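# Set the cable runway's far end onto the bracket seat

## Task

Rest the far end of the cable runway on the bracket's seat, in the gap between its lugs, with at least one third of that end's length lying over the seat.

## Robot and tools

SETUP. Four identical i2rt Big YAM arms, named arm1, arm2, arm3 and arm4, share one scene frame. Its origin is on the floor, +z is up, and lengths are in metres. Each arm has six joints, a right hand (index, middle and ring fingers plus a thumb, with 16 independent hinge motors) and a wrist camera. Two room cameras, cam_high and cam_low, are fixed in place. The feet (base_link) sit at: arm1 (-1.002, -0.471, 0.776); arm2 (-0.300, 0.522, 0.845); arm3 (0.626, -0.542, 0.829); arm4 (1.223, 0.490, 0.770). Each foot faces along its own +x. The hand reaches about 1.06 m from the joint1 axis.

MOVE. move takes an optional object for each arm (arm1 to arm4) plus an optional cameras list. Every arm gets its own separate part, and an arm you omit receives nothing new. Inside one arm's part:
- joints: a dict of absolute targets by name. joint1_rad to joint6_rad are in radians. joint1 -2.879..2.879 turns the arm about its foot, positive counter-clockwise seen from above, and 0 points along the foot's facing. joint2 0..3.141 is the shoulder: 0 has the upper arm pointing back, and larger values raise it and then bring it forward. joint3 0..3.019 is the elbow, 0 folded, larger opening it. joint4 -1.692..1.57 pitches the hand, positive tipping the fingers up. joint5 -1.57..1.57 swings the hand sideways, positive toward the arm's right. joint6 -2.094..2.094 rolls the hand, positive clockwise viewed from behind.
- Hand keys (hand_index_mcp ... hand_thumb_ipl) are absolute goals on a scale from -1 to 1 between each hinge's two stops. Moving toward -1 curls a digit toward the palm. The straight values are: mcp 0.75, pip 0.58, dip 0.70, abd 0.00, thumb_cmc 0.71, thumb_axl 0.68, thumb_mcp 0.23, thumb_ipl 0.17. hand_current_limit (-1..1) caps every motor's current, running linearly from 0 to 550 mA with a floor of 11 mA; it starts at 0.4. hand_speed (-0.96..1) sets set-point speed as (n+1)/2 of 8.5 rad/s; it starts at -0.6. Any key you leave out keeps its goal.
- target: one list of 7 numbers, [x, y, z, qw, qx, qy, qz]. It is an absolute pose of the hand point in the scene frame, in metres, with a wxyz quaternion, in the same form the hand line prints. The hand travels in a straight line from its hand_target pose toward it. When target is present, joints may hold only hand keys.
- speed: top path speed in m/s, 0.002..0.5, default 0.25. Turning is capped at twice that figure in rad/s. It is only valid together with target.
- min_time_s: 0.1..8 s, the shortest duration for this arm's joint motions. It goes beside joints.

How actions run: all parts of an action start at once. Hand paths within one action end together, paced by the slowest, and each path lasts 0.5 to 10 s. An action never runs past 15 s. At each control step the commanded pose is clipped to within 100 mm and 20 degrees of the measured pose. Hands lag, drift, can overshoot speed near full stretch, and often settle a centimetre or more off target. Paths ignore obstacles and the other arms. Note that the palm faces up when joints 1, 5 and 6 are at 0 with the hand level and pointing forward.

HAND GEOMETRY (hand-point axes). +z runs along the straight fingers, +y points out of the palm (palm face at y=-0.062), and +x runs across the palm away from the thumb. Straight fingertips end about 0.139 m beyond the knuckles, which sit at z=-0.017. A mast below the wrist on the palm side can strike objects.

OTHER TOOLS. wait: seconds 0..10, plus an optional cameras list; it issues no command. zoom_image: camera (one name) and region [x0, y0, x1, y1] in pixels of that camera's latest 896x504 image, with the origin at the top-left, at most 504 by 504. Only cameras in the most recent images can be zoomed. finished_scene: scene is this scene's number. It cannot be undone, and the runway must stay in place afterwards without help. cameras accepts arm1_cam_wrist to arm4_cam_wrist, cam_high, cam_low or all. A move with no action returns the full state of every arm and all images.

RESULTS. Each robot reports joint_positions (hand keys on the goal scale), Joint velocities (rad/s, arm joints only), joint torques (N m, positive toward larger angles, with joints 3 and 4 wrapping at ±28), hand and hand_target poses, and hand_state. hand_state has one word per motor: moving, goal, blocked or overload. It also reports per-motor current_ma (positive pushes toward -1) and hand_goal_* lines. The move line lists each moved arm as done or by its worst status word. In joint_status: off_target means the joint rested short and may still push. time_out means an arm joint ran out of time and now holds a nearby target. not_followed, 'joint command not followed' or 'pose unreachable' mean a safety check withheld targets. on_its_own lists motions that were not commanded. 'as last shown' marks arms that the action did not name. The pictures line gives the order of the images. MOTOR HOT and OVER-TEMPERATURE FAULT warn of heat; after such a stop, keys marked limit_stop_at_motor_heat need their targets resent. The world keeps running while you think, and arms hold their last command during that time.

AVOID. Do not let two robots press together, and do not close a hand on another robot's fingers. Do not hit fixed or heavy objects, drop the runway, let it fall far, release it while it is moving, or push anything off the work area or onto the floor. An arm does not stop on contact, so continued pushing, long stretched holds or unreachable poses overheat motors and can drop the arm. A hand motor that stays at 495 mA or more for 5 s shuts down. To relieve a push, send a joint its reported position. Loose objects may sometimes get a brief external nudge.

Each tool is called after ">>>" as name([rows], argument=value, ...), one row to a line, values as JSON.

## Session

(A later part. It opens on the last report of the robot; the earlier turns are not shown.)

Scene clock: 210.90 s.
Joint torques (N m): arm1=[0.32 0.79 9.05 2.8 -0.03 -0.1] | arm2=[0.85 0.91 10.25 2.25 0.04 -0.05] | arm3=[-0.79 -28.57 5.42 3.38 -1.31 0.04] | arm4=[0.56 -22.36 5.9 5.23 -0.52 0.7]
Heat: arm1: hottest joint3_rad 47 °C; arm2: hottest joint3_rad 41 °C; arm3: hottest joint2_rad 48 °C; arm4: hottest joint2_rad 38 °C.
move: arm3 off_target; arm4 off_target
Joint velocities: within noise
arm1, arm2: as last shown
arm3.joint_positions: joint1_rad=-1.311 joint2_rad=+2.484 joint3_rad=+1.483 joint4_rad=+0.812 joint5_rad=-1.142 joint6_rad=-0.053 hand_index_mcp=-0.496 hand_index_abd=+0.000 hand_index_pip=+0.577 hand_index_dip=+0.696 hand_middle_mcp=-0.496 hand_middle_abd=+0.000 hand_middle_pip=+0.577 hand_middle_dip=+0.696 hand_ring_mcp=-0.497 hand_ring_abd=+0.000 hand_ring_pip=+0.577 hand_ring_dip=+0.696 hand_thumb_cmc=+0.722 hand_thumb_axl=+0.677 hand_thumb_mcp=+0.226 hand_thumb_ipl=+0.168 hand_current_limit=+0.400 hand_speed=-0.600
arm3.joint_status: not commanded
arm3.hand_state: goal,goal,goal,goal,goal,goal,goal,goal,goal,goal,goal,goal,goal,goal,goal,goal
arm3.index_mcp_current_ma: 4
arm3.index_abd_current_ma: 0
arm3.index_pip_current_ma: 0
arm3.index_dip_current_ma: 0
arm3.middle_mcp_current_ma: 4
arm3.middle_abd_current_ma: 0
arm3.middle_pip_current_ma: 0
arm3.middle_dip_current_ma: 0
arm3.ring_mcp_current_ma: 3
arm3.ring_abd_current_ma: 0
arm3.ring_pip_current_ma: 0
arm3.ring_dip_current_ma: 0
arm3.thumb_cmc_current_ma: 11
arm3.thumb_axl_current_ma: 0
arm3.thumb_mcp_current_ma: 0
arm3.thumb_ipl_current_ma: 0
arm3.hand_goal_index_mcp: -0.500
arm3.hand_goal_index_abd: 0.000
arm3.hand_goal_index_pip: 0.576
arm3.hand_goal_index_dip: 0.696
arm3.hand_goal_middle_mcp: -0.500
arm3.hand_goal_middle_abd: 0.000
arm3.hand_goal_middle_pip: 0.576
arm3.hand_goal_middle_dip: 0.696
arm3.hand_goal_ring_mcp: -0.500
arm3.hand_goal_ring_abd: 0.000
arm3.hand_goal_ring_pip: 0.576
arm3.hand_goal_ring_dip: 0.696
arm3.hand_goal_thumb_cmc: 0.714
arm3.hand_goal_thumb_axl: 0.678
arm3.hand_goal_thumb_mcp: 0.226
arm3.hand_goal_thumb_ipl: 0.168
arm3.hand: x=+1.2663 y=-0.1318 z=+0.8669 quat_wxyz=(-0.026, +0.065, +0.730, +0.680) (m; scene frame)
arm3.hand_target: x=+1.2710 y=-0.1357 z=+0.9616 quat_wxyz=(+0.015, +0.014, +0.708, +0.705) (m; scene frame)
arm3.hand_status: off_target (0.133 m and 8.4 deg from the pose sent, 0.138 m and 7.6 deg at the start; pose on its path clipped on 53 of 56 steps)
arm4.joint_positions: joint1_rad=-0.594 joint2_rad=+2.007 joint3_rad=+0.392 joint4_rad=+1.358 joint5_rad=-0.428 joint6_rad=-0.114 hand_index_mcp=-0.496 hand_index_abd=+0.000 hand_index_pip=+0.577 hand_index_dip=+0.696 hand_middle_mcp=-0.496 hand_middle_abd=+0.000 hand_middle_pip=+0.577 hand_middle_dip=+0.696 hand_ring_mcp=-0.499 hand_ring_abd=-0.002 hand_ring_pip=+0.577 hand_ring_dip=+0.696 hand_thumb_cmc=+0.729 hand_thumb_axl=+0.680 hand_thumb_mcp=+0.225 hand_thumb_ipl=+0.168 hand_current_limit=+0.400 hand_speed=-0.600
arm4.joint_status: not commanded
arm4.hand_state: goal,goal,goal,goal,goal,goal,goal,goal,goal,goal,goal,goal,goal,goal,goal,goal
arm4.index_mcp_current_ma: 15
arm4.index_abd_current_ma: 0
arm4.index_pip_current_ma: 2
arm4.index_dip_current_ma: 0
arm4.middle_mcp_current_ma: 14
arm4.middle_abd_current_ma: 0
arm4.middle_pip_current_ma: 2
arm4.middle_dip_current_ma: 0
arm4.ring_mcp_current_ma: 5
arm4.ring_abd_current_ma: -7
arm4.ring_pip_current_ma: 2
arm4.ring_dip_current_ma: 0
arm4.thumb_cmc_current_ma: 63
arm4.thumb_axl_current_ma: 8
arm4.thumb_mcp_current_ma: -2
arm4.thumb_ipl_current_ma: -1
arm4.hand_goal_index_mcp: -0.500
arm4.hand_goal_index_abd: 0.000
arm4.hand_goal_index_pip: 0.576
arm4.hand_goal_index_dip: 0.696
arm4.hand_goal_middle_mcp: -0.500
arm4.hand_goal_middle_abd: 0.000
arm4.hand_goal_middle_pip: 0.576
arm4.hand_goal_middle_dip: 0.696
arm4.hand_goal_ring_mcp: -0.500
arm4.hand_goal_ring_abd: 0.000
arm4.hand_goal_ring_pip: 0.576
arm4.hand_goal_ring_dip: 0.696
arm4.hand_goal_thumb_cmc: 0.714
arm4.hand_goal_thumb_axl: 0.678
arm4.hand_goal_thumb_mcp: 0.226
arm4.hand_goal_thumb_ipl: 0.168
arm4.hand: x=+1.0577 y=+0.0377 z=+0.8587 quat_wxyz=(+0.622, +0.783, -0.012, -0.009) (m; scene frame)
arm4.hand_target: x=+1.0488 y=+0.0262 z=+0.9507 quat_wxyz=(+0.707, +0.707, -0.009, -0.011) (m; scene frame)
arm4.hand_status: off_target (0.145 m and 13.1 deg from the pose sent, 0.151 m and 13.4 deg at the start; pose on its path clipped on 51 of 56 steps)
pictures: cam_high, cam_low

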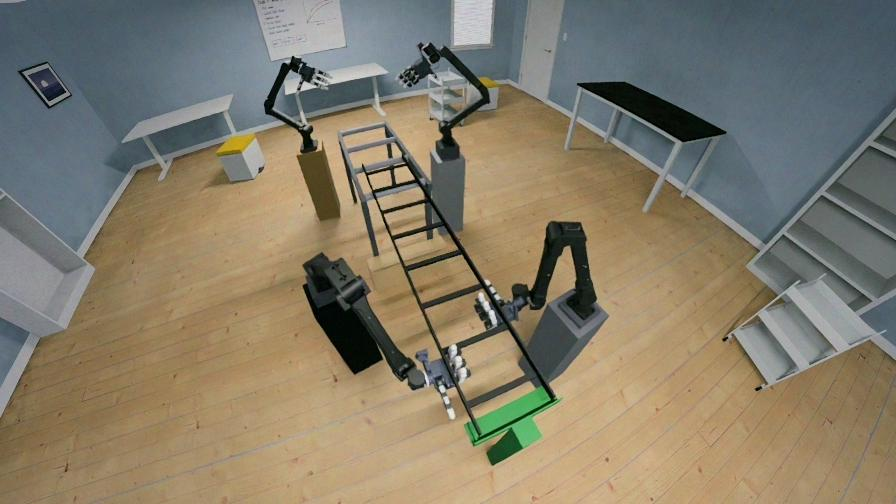

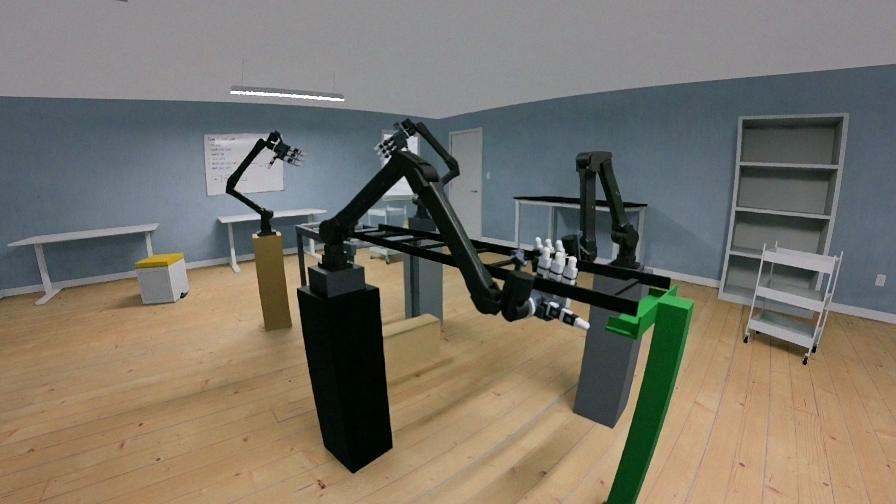

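>>> move(arm4={"target": [1.043, 0.026, 0.89, 0.7070, 0.7070, -0.0148, -0.0148], "speed": 0.05}, arm3={"target": [1.264, -0.136, 0.895, 0.0148, 0.0148, 0.7070, 0.7070], "speed": 0.05}, cameras=["cam_low", "cam_high"])

>>> zoom_image(camera="cam_high", region=[520, 350, 570, 410])

>>> zoom_image(camera="cam_high", region=[455, 395, 505, 455])

>>> zoom_image(camera="cam_low", region=[600, 260, 690, 330])

Scene clock: 220.67 s.
Joint torques (N m): arm1=[0.5 0.79 9.02 2.77 -0.03 -0.11] | arm2=[0.85 1.08 10.28 2.22 0.04 -0.05] | arm3=[-0.15 -22.07 6.6 2.58 -0.2 0.1] | arm4=[-0.26 -16.26 4.03 6.78 -0.99 0.45]
Heat: arm1: hottest joint3_rad 47 °C; arm2: hottest joint3_rad 41 °C; arm3: hottest joint2_rad 48 °C; arm4: hottest joint2_rad 39 °C.
move: arm3 off_target; arm4 off_target
Joint velocities: within noise
arm1.joint_positions: joint1_rad=-0.413 joint2_rad=+0.627 joint3_rad=+1.420 joint4_rad=-1.267 joint5_rad=+0.066 joint6_rad=+1.156 hand_index_mcp=+0.755 hand_index_abd=+0.001 hand_index_pip=+0.577 hand_index_dip=+0.696 hand_middle_mcp=+0.755 hand_middle_abd=+0.001 hand_middle_pip=+0.577 hand_middle_dip=+0.696 hand_ring_mcp=+0.755 hand_ring_abd=+0.001 hand_ring_pip=+0.577 hand_ring_dip=+0.696 hand_thumb_cmc=+0.714 hand_thumb_axl=+0.677 hand_thumb_mcp=+0.226 hand_thumb_ipl=+0.168 hand_current_limit=+0.400 hand_speed=-0.600
arm1.joint_status: not commanded
arm1.hand_state: goal,goal,goal,goal,goal,goal,goal,goal,goal,goal,goal,goal,goal,goal,goal,goal
arm1.index_mcp_current_ma: 2
arm1.index_abd_current_ma: 2
arm1.index_pip_current_ma: 3
arm1.index_dip_current_ma: 0
arm1.middle_mcp_current_ma: 2
arm1.middle_abd_current_ma: 2
arm1.middle_pip_current_ma: 3
arm1.middle_dip_current_ma: 0
arm1.ring_mcp_current_ma: 2
arm1.ring_abd_current_ma: 2
arm1.ring_pip_current_ma: 3
arm1.ring_dip_current_ma: 0
arm1.thumb_cmc_current_ma: 2
arm1.thumb_axl_current_ma: -3
arm1.thumb_mcp_current_ma: -1
arm1.thumb_ipl_current_ma: -1
arm1.hand_goal_index_mcp: 0.754
arm1.hand_goal_index_abd: 0.000
arm1.hand_goal_index_pip: 0.576
arm1.hand_goal_index_dip: 0.696
arm1.hand_goal_middle_mcp: 0.754
arm1.hand_goal_middle_abd: 0.000
arm1.hand_goal_middle_pip: 0.576
arm1.hand_goal_middle_dip: 0.696
arm1.hand_goal_ring_mcp: 0.754
arm1.hand_goal_ring_abd: 0.000
arm1.hand_goal_ring_pip: 0.576
arm1.hand_goal_ring_dip: 0.696
arm1.hand_goal_thumb_cmc: 0.714
arm1.hand_goal_thumb_axl: 0.678
arm1.hand_goal_thumb_mcp: 0.226
arm1.hand_goal_thumb_ipl: 0.168
arm1.hand: x=-0.7940 y=-0.3171 z=+1.3596 quat_wxyz=(-0.136, +0.648, +0.551, +0.508) (m; scene frame)
arm1.hand_target: x=-0.7958 y=-0.3204 z=+1.3733 quat_wxyz=(-0.141, +0.641, +0.545, +0.521) (m; scene frame)
arm1.hand_status: not commanded
arm2.joint_positions: joint1_rad=-0.120 joint2_rad=+0.621 joint3_rad=+1.410 joint4_rad=-1.399 joint5_rad=+0.117 joint6_rad=+1.173 hand_index_mcp=+0.754 hand_index_abd=+0.000 hand_index_pip=+0.577 hand_index_dip=+0.696 hand_middle_mcp=+0.754 hand_middle_abd=+0.000 hand_middle_pip=+0.577 hand_middle_dip=+0.696 hand_ring_mcp=+0.754 hand_ring_abd=+0.000 hand_ring_pip=+0.577 hand_ring_dip=+0.696 hand_thumb_cmc=+0.714 hand_thumb_axl=+0.677 hand_thumb_mcp=+0.226 hand_thumb_ipl=+0.168 hand_current_limit=+0.400 hand_speed=-0.600
arm2.joint_status: not commanded
arm2.hand_state: goal,goal,goal,goal,goal,goal,goal,goal,goal,goal,goal,goal,goal,goal,goal,goal
arm2.index_mcp_current_ma: 0
arm2.index_abd_current_ma: 0
arm2.index_pip_current_ma: 1
arm2.index_dip_current_ma: 0
arm2.middle_mcp_current_ma: 0
arm2.middle_abd_current_ma: 0
arm2.middle_pip_current_ma: 1
arm2.middle_dip_current_ma: 0
arm2.ring_mcp_current_ma: 0
arm2.ring_abd_current_ma: 0
arm2.ring_pip_current_ma: 1
arm2.ring_dip_current_ma: 0
arm2.thumb_cmc_current_ma: 0
arm2.thumb_axl_current_ma: -1
arm2.thumb_mcp_current_ma: 0
arm2.thumb_ipl_current_ma: 0
arm2.hand_goal_index_mcp: 0.754
arm2.hand_goal_index_abd: 0.000
arm2.hand_goal_index_pip: 0.576
arm2.hand_goal_index_dip: 0.696
arm2.hand_goal_middle_mcp: 0.754
arm2.hand_goal_middle_abd: 0.000
arm2.hand_goal_middle_pip: 0.576
arm2.hand_goal_middle_dip: 0.696
arm2.hand_goal_ring_mcp: 0.754
arm2.hand_goal_ring_abd: 0.000
arm2.hand_goal_ring_pip: 0.576
arm2.hand_goal_ring_dip: 0.696
arm2.hand_goal_thumb_cmc: 0.714
arm2.hand_goal_thumb_axl: 0.678
arm2.hand_goal_thumb_mcp: 0.226
arm2.hand_goal_thumb_ipl: 0.168
arm2.hand: x=-0.4618 y=+0.3380 z=+1.3976 quat_wxyz=(+0.438, +0.649, -0.600, +0.161) (m; scene frame)
arm2.hand_target: x=-0.4611 y=+0.3407 z=+1.4065 quat_wxyz=(+0.446, +0.645, -0.598, +0.165) (m; scene frame)
arm2.hand_status: not commanded
arm3.joint_positions: joint1_rad=-1.320 joint2_rad=+2.528 joint3_rad=+1.483 joint4_rad=+0.950 joint5_rad=-1.161 joint6_rad=-0.047 hand_index_mcp=-0.496 hand_index_abd=+0.000 hand_index_pip=+0.577 hand_index_dip=+0.696 hand_middle_mcp=-0.496 hand_middle_abd=+0.000 hand_middle_pip=+0.577 hand_middle_dip=+0.696 hand_ring_mcp=-0.496 hand_ring_abd=+0.001 hand_ring_pip=+0.577 hand_ring_dip=+0.696 hand_thumb_cmc=+0.723 hand_thumb_axl=+0.677 hand_thumb_mcp=+0.226 hand_thumb_ipl=+0.168 hand_current_limit=+0.400 hand_speed=-0.600
arm3.joint_status: not commanded
arm3.hand_state: goal,goal,goal,goal,goal,goal,goal,goal,goal,goal,goal,goal,goal,goal,goal,goal
arm3.index_mcp_current_ma: 4
arm3.index_abd_current_ma: 0
arm3.index_pip_current_ma: 0
arm3.index_dip_current_ma: 0
arm3.middle_mcp_current_ma: 4
arm3.middle_abd_current_ma: 0
arm3.middle_pip_current_ma: 0
arm3.middle_dip_current_ma: 0
arm3.ring_mcp_current_ma: 4
arm3.ring_abd_current_ma: 0
arm3.ring_pip_current_ma: 0
arm3.ring_dip_current_ma: 0
arm3.thumb_cmc_current_ma: 12
arm3.thumb_axl_current_ma: 0
arm3.thumb_mcp_current_ma: 0
arm3.thumb_ipl_current_ma: 0
arm3.hand_goal_index_mcp: -0.500
arm3.hand_goal_index_abd: 0.000
arm3.hand_goal_index_pip: 0.576
arm3.hand_goal_index_dip: 0.696
arm3.hand_goal_middle_mcp: -0.500
arm3.hand_goal_middle_abd: 0.000
arm3.hand_goal_middle_pip: 0.576
arm3.hand_goal_middle_dip: 0.696
arm3.hand_goal_ring_mcp: -0.500
arm3.hand_goal_ring_abd: 0.000
arm3.hand_goal_ring_pip: 0.576
arm3.hand_goal_ring_dip: 0.696
arm3.hand_goal_thumb_cmc: 0.714
arm3.hand_goal_thumb_axl: 0.678
arm3.hand_goal_thumb_mcp: 0.226
arm3.hand_goal_thumb_ipl: 0.168
arm3.hand: x=+1.2558 y=-0.1420 z=+0.8597 quat_wxyz=(-0.001, +0.034, +0.718, +0.695) (m; scene frame)
arm3.hand_target: x=+1.2628 y=-0.1365 z=+0.8948 quat_wxyz=(+0.015, +0.015, +0.707, +0.707) (m; scene frame)
arm3.hand_status: off_target (0.037 m and 3.3 deg from the pose sent, 0.028 m and 8.4 deg at the start)
arm4.joint_positions: joint1_rad=-0.601 joint2_rad=+2.155 joint3_rad=+0.435 joint4_rad=+1.489 joint5_rad=-0.435 joint6_rad=-0.106 hand_index_mcp=-0.496 hand_index_abd=+0.000 hand_index_pip=+0.577 hand_index_dip=+0.696 hand_middle_mcp=-0.496 hand_middle_abd=+0.000 hand_middle_pip=+0.577 hand_middle_dip=+0.696 hand_ring_mcp=-0.498 hand_ring_abd=-0.002 hand_ring_pip=+0.577 hand_ring_dip=+0.696 hand_thumb_cmc=+0.729 hand_thumb_axl=+0.680 hand_thumb_mcp=+0.225 hand_thumb_ipl=+0.168 hand_current_limit=+0.400 hand_speed=-0.600
arm4.joint_status: not commanded
arm4.hand_state: goal,goal,goal,goal,goal,goal,goal,goal,goal,goal,goal,goal,goal,goal,goal,goal
arm4.index_mcp_current_ma: 15
arm4.index_abd_current_ma: 0
arm4.index_pip_current_ma: 2
arm4.index_dip_current_ma: 0
arm4.middle_mcp_current_ma: 14
arm4.middle_abd_current_ma: 0
arm4.middle_pip_current_ma: 2
arm4.middle_dip_current_ma: 0
arm4.ring_mcp_current_ma: 7
arm4.ring_abd_current_ma: -6
arm4.ring_pip_current_ma: 2
arm4.ring_dip_current_ma: 0
arm4.thumb_cmc_current_ma: 62
arm4.thumb_axl_current_ma: 8
arm4.thumb_mcp_current_ma: -2
arm4.thumb_ipl_current_ma: -1
arm4.hand_goal_index_mcp: -0.500
arm4.hand_goal_index_abd: 0.000
arm4.hand_goal_index_pip: 0.576
arm4.hand_goal_index_dip: 0.696
arm4.hand_goal_middle_mcp: -0.500
arm4.hand_goal_middle_abd: 0.000
arm4.hand_goal_middle_pip: 0.576
arm4.hand_goal_middle_dip: 0.696
arm4.hand_goal_ring_mcp: -0.500
arm4.hand_goal_ring_abd: 0.000
arm4.hand_goal_ring_pip: 0.576
arm4.hand_goal_ring_dip: 0.696
arm4.hand_goal_thumb_cmc: 0.714
arm4.hand_goal_thumb_axl: 0.678
arm4.hand_goal_thumb_mcp: 0.226
arm4.hand_goal_thumb_ipl: 0.168
arm4.hand: x=+1.0538 y=+0.0357 z=+0.8328 quat_wxyz=(+0.631, +0.775, -0.012, -0.010) (m; scene frame)
arm4.hand_target: x=+1.0451 y=+0.0290 z=+0.8876 quat_wxyz=(+0.694, +0.720, -0.009, -0.011) (m; scene frame)
arm4.hand_status: off_target (0.059 m and 11.7 deg from the pose sent, 0.036 m and 13.1 deg at the start; a joint's target at an end of its range on 29 of 59 steps)
pictures: cam_high, cam_low

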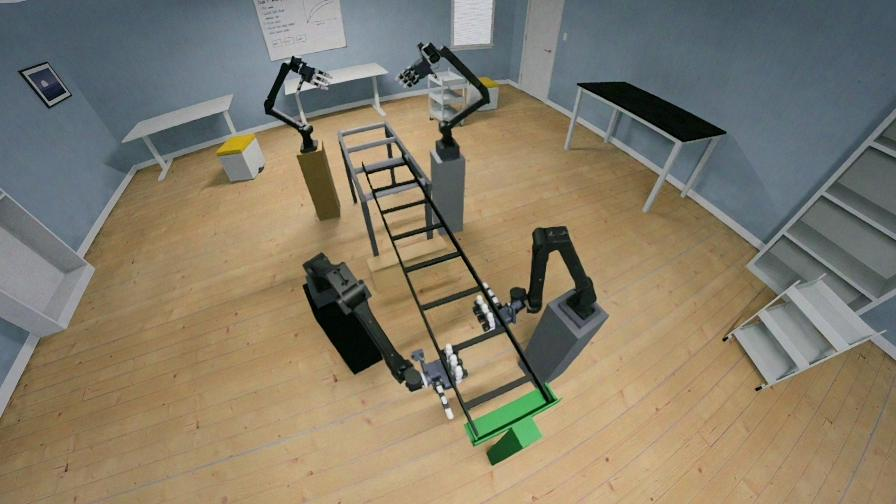

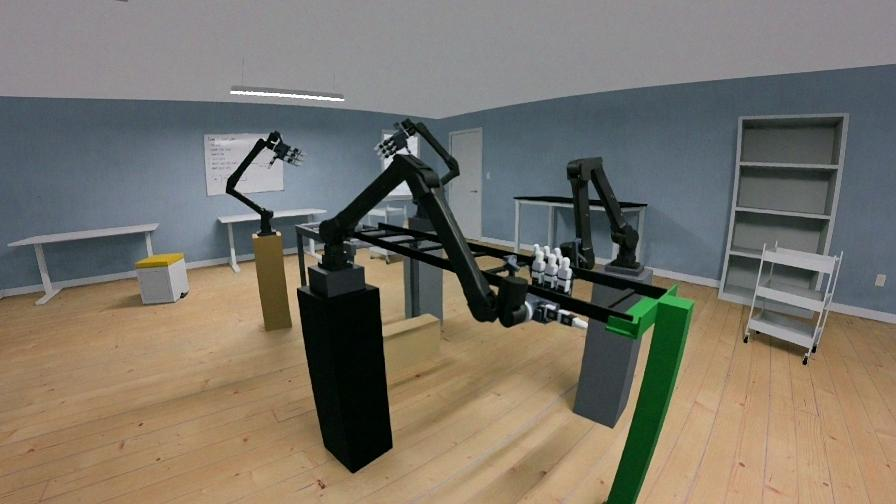

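Scaled by 8.400 from the camera's 896x504 image, which has a finer 1280x720 frame.

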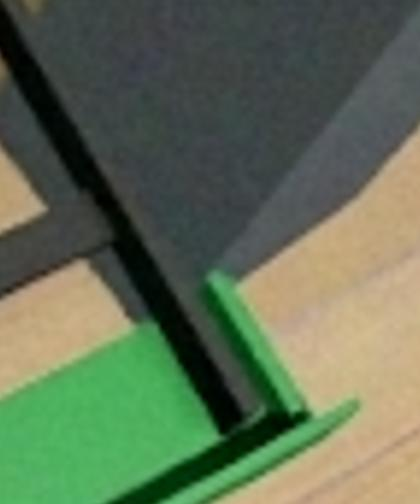

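Scaled by 8.400 from the camera's 896x504 image, which has a finer 1280x720 frame.

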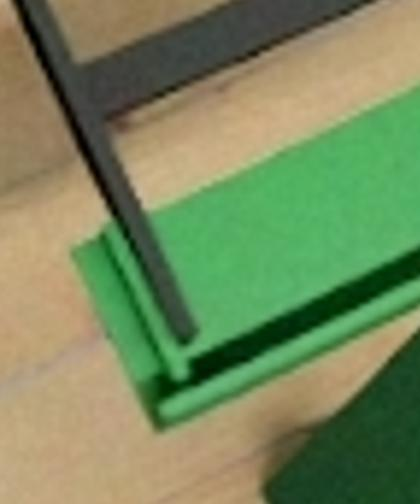

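Scaled by 5.600 from the camera's 896x504 image, which has a finer 1280x720 frame.

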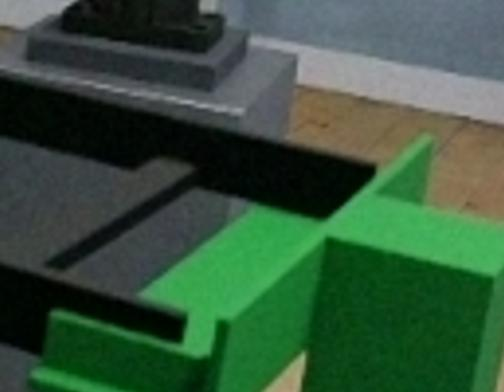

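>>> move(arm4={"target": [1.04, 0.026, 0.80, 0.7070, 0.7070, -0.0148, -0.0148], "speed": 0.06}, arm3={"target": [1.255, -0.132, 0.80, 0.0148, 0.0148, 0.7070, 0.7070], "speed": 0.06})

>>> move(arm4={"target": [1.025, 0.026, 0.70, 0.7070, 0.7070, -0.0148, -0.0148], "speed": 0.12}, arm3={"target": [1.235, -0.128, 0.69, 0.0148, 0.0148, 0.7070, 0.7070], "speed": 0.12}, cameras=["cam_low", "cam_high"])

>>> zoom_image(camera="cam_high", region=[450, 350, 570, 460])

>>> zoom_image(camera="cam_low", region=[570, 250, 690, 350])

Scene clock: 227.10 s.
Joint torques (N m): arm1=[0.44 1.03 9.01 2.82 -0.04 -0.11] | arm2=[0.73 0.85 10.21 2.24 0.03 -0.06] | arm3=[0.85 -19.43 7.02 2.55 -0.21 -0.08] | arm4=[-1.2 -10.64 1.68 3.22 -0.42 -0.29]
Heat: arm1: hottest joint3_rad 47 °C; arm2: hottest joint3_rad 41 °C; arm3: hottest joint2_rad 48 °C; arm4: hottest joint2_rad 39 °C.
move: arm3 off_target; arm4 off_target
Joint velocities: within noise
arm1, arm2: as last shown
arm3.joint_positions: joint1_rad=-1.320 joint2_rad=+2.695 joint3_rad=+1.573 joint4_rad=+1.054 joint5_rad=-1.149 joint6_rad=-0.027 hand_index_mcp=-0.496 hand_index_abd=+0.000 hand_index_pip=+0.577 hand_index_dip=+0.696 hand_middle_mcp=-0.496 hand_middle_abd=+0.000 hand_middle_pip=+0.577 hand_middle_dip=+0.696 hand_ring_mcp=-0.498 hand_ring_abd=+0.010 hand_ring_pip=+0.576 hand_ring_dip=+0.696 hand_thumb_cmc=+0.724 hand_thumb_axl=+0.677 hand_thumb_mcp=+0.226 hand_thumb_ipl=+0.168 hand_current_limit=+0.400 hand_speed=-0.600
arm3.joint_status: not commanded
arm3.hand_state: goal,goal,goal,goal,goal,goal,goal,goal,goal,goal,goal,goal,goal,goal,goal,goal
arm3.index_mcp_current_ma: 4
arm3.index_abd_current_ma: 0
arm3.index_pip_current_ma: 0
arm3.index_dip_current_ma: 0
arm3.middle_mcp_current_ma: 4
arm3.middle_abd_current_ma: 0
arm3.middle_pip_current_ma: 0
arm3.middle_dip_current_ma: 0
arm3.ring_mcp_current_ma: 2
arm3.ring_abd_current_ma: 11
arm3.ring_pip_current_ma: 0
arm3.ring_dip_current_ma: 0
arm3.thumb_cmc_current_ma: 14
arm3.thumb_axl_current_ma: 0
arm3.thumb_mcp_current_ma: 0
arm3.thumb_ipl_current_ma: 0
arm3.hand_goal_index_mcp: -0.500
arm3.hand_goal_index_abd: 0.000
arm3.hand_goal_index_pip: 0.576
arm3.hand_goal_index_dip: 0.696
arm3.hand_goal_middle_mcp: -0.500
arm3.hand_goal_middle_abd: 0.000
arm3.hand_goal_middle_pip: 0.576
arm3.hand_goal_middle_dip: 0.696
arm3.hand_goal_ring_mcp: -0.500
arm3.hand_goal_ring_abd: 0.000
arm3.hand_goal_ring_pip: 0.576
arm3.hand_goal_ring_dip: 0.696
arm3.hand_goal_thumb_cmc: 0.714
arm3.hand_goal_thumb_axl: 0.678
arm3.hand_goal_thumb_mcp: 0.226
arm3.hand_goal_thumb_ipl: 0.168
arm3.hand: x=+1.2533 y=-0.1440 z=+0.7888 quat_wxyz=(+0.005, +0.037, +0.714, +0.699) (m; scene frame)
arm3.hand_target: x=+1.2545 y=-0.1324 z=+0.8002 quat_wxyz=(+0.015, +0.015, +0.707, +0.706) (m; scene frame)
arm3.hand_status: off_target (0.016 m and 3.0 deg from the pose sent, 0.061 m and 3.3 deg at the start)
arm4.joint_positions: joint1_rad=-0.627 joint2_rad=+2.289 joint3_rad=+0.530 joint4_rad=+1.567 joint5_rad=-0.504 joint6_rad=-0.101 hand_index_mcp=-0.496 hand_index_abd=+0.000 hand_index_pip=+0.577 hand_index_dip=+0.696 hand_middle_mcp=-0.496 hand_middle_abd=+0.000 hand_middle_pip=+0.577 hand_middle_dip=+0.696 hand_ring_mcp=-0.498 hand_ring_abd=-0.002 hand_ring_pip=+0.577 hand_ring_dip=+0.696 hand_thumb_cmc=+0.729 hand_thumb_axl=+0.677 hand_thumb_mcp=+0.227 hand_thumb_ipl=+0.168 hand_current_limit=+0.400 hand_speed=-0.600
arm4.joint_status: not commanded
arm4.hand_state: goal,goal,goal,goal,goal,goal,goal,goal,goal,goal,goal,goal,goal,goal,goal,goal
arm4.index_mcp_current_ma: 15
arm4.index_abd_current_ma: 0
arm4.index_pip_current_ma: 2
arm4.index_dip_current_ma: 0
arm4.middle_mcp_current_ma: 14
arm4.middle_abd_current_ma: 0
arm4.middle_pip_current_ma: 2
arm4.middle_dip_current_ma: 0
arm4.ring_mcp_current_ma: 7
arm4.ring_abd_current_ma: -6
arm4.ring_pip_current_ma: 2
arm4.ring_dip_current_ma: 0
arm4.thumb_cmc_current_ma: 62
arm4.thumb_axl_current_ma: -2
arm4.thumb_mcp_current_ma: 5
arm4.thumb_ipl_current_ma: -1
arm4.hand_goal_index_mcp: -0.500
arm4.hand_goal_index_abd: 0.000
arm4.hand_goal_index_pip: 0.576
arm4.hand_goal_index_dip: 0.696
arm4.hand_goal_middle_mcp: -0.500
arm4.hand_goal_middle_abd: 0.000
arm4.hand_goal_middle_pip: 0.576
arm4.hand_goal_middle_dip: 0.696
arm4.hand_goal_ring_mcp: -0.500
arm4.hand_goal_ring_abd: 0.000
arm4.hand_goal_ring_pip: 0.576
arm4.hand_goal_ring_dip: 0.696
arm4.hand_goal_thumb_cmc: 0.714
arm4.hand_goal_thumb_axl: 0.678
arm4.hand_goal_thumb_mcp: 0.226
arm4.hand_goal_thumb_ipl: 0.168
arm4.hand: x=+1.0449 y=+0.0222 z=+0.8078 quat_wxyz=(+0.647, +0.762, +0.004, +0.002) (m; scene frame)
arm4.hand_target: x=+1.0398 y=+0.0257 z=+0.8005 quat_wxyz=(+0.647, +0.763, +0.001, -0.003) (m; scene frame)
arm4.hand_status: off_target (0.010 m and 9.8 deg from the pose sent, 0.037 m and 11.7 deg at the start; a joint's target at an end of its range on 66 of 66 steps)
pictures: none

Scene clock: 228.93 s.
Joint torques (N m): arm1=[0.26 0.97 9.1 2.81 -0.02 -0.11] | arm2=[0.91 0.91 10.24 2.21 0.04 -0.06] | arm3=[0.09 -19.72 6.5 2.36 0.03 -0.08] | arm4=[-1.08 -11.87 0.73 3.18 -0.48 -0.35]
Heat: arm1: hottest joint3_rad 47 °C; arm2: hottest joint3_rad 41 °C; arm3: hottest joint2_rad 47 °C; arm4: hottest joint2_rad 39 °C.
move: arm3 off_target; arm4 off_target
Joint velocities: within noise
arm1, arm2: as last shown
arm3.joint_positions: joint1_rad=-1.301 joint2_rad=+2.957 joint3_rad=+1.743 joint4_rad=+1.144 joint5_rad=-1.139 joint6_rad=-0.026 hand_index_mcp=-0.496 hand_index_abd=+0.000 hand_index_pip=+0.577 hand_index_dip=+0.696 hand_middle_mcp=-0.496 hand_middle_abd=+0.000 hand_middle_pip=+0.577 hand_middle_dip=+0.696 hand_ring_mcp=-0.498 hand_ring_abd=+0.004 hand_ring_pip=+0.576 hand_ring_dip=+0.696 hand_thumb_cmc=+0.724 hand_thumb_axl=+0.677 hand_thumb_mcp=+0.226 hand_thumb_ipl=+0.168 hand_current_limit=+0.400 hand_speed=-0.600
arm3.joint_status: not commanded
arm3.hand_state: goal,goal,goal,goal,goal,goal,goal,goal,goal,goal,goal,goal,goal,goal,goal,goal
arm3.index_mcp_current_ma: 4
arm3.index_abd_current_ma: 0
arm3.index_pip_current_ma: 0
arm3.index_dip_current_ma: 0
arm3.middle_mcp_current_ma: 4
arm3.middle_abd_current_ma: 0
arm3.middle_pip_current_ma: 0
arm3.middle_dip_current_ma: 0
arm3.ring_mcp_current_ma: 2
arm3.ring_abd_current_ma: 3
arm3.ring_pip_current_ma: 0
arm3.ring_dip_current_ma: 0
arm3.thumb_cmc_current_ma: 14
arm3.thumb_axl_current_ma: 0
arm3.thumb_mcp_current_ma: 0
arm3.thumb_ipl_current_ma: 0
arm3.hand_goal_index_mcp: -0.500
arm3.hand_goal_index_abd: 0.000
arm3.hand_goal_index_pip: 0.576
arm3.hand_goal_index_dip: 0.696
arm3.hand_goal_middle_mcp: -0.500
arm3.hand_goal_middle_abd: 0.000
arm3.hand_goal_middle_pip: 0.576
arm3.hand_goal_middle_dip: 0.696
arm3.hand_goal_ring_mcp: -0.500
arm3.hand_goal_ring_abd: 0.000
arm3.hand_goal_ring_pip: 0.576
arm3.hand_goal_ring_dip: 0.696
arm3.hand_goal_thumb_cmc: 0.714
arm3.hand_goal_thumb_axl: 0.678
arm3.hand_goal_thumb_mcp: 0.226
arm3.hand_goal_thumb_ipl: 0.168
arm3.hand: x=+1.2296 y=-0.1384 z=+0.6756 quat_wxyz=(+0.001, +0.034, +0.715, +0.698) (m; scene frame)
arm3.hand_target: x=+1.2344 y=-0.1284 z=+0.6902 quat_wxyz=(+0.015, +0.015, +0.707, +0.707) (m; scene frame)
arm3.hand_status: off_target (0.019 m and 3.0 deg from the pose sent, 0.102 m and 3.0 deg at the start)
arm4.joint_positions: joint1_rad=-0.704 joint2_rad=+2.557 joint3_rad=+0.696 joint4_rad=+1.567 joint5_rad=-0.624 joint6_rad=-0.185 hand_index_mcp=-0.496 hand_index_abd=+0.000 hand_index_pip=+0.577 hand_index_dip=+0.696 hand_middle_mcp=-0.496 hand_middle_abd=+0.000 hand_middle_pip=+0.577 hand_middle_dip=+0.696 hand_ring_mcp=-0.498 hand_ring_abd=-0.002 hand_ring_pip=+0.577 hand_ring_dip=+0.696 hand_thumb_cmc=+0.729 hand_thumb_axl=+0.677 hand_thumb_mcp=+0.227 hand_thumb_ipl=+0.168 hand_current_limit=+0.400 hand_speed=-0.600
arm4.joint_status: not commanded
arm4.hand_state: goal,goal,goal,goal,goal,goal,goal,goal,goal,goal,goal,goal,goal,goal,goal,goal
arm4.index_mcp_current_ma: 15
arm4.index_abd_current_ma: 0
arm4.index_pip_current_ma: 2
arm4.index_dip_current_ma: 0
arm4.middle_mcp_current_ma: 14
arm4.middle_abd_current_ma: 0
arm4.middle_pip_current_ma: 2
arm4.middle_dip_current_ma: 0
arm4.ring_mcp_current_ma: 7
arm4.ring_abd_current_ma: -6
arm4.ring_pip_current_ma: 2
arm4.ring_dip_current_ma: 0
arm4.thumb_cmc_current_ma: 62
arm4.thumb_axl_current_ma: -2
arm4.thumb_mcp_current_ma: 4
arm4.thumb_ipl_current_ma: -1
arm4.hand_goal_index_mcp: -0.500
arm4.hand_goal_index_abd: 0.000
arm4.hand_goal_index_pip: 0.576
arm4.hand_goal_index_dip: 0.696
arm4.hand_goal_middle_mcp: -0.500
arm4.hand_goal_middle_abd: 0.000
arm4.hand_goal_middle_pip: 0.576
arm4.hand_goal_middle_dip: 0.696
arm4.hand_goal_ring_mcp: -0.500
arm4.hand_goal_ring_abd: 0.000
arm4.hand_goal_ring_pip: 0.576
arm4.hand_goal_ring_dip: 0.696
arm4.hand_goal_thumb_cmc: 0.714
arm4.hand_goal_thumb_axl: 0.678
arm4.hand_goal_thumb_mcp: 0.226
arm4.hand_goal_thumb_ipl: 0.168
arm4.hand: x=+1.0277 y=+0.0193 z=+0.7085 quat_wxyz=(+0.620, +0.784, +0.027, +0.019) (m; scene frame)
arm4.hand_target: x=+1.0248 y=+0.0256 z=+0.7003 quat_wxyz=(+0.619, +0.785, +0.026, +0.012) (m; scene frame)
arm4.hand_status: off_target (0.011 m and 14.6 deg from the pose sent, 0.110 m and 9.8 deg at the start; a joint's target at an end of its range on 55 of 55 steps)
pictures: cam_high, cam_low

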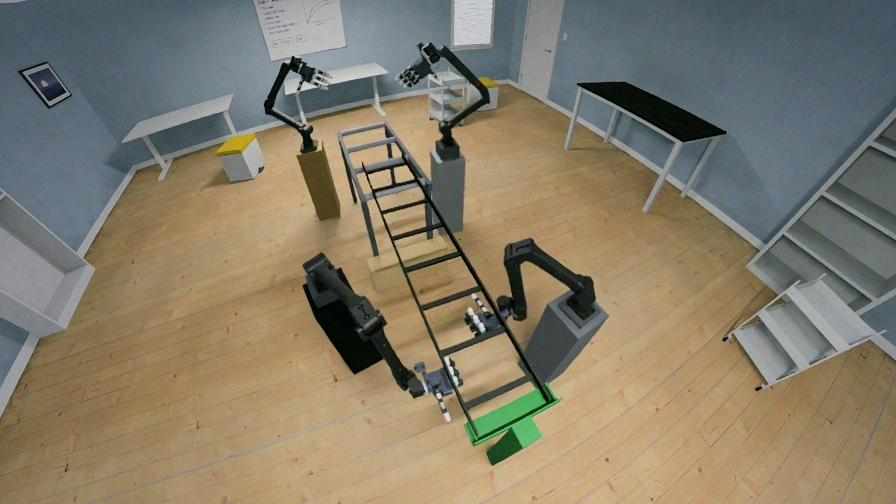

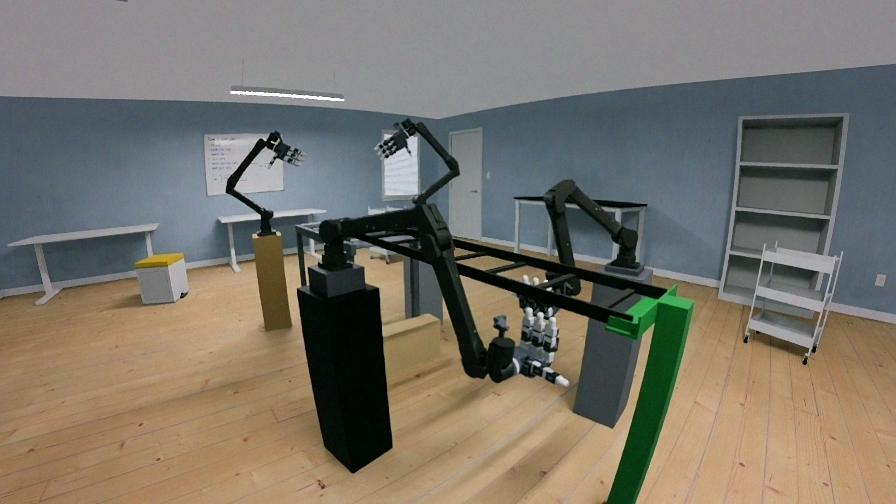

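Scaled by 4.200 from the camera's 896x504 image, which has a finer 1280x720 frame.

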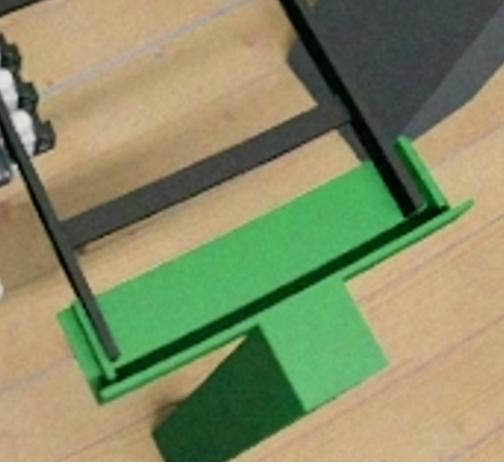

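Scaled by 4.200 from the camera's 896x504 image, which has a finer 1280x720 frame.

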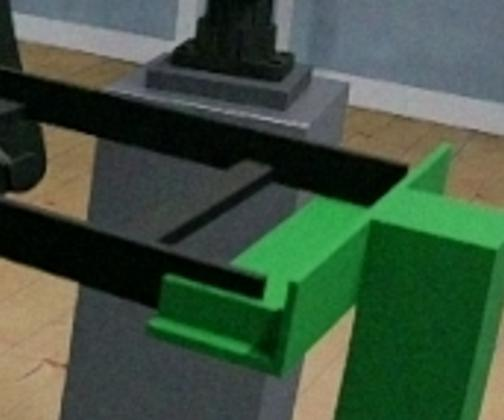

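>>> finished_scene(scene=2)

The scene is finished: the task was done.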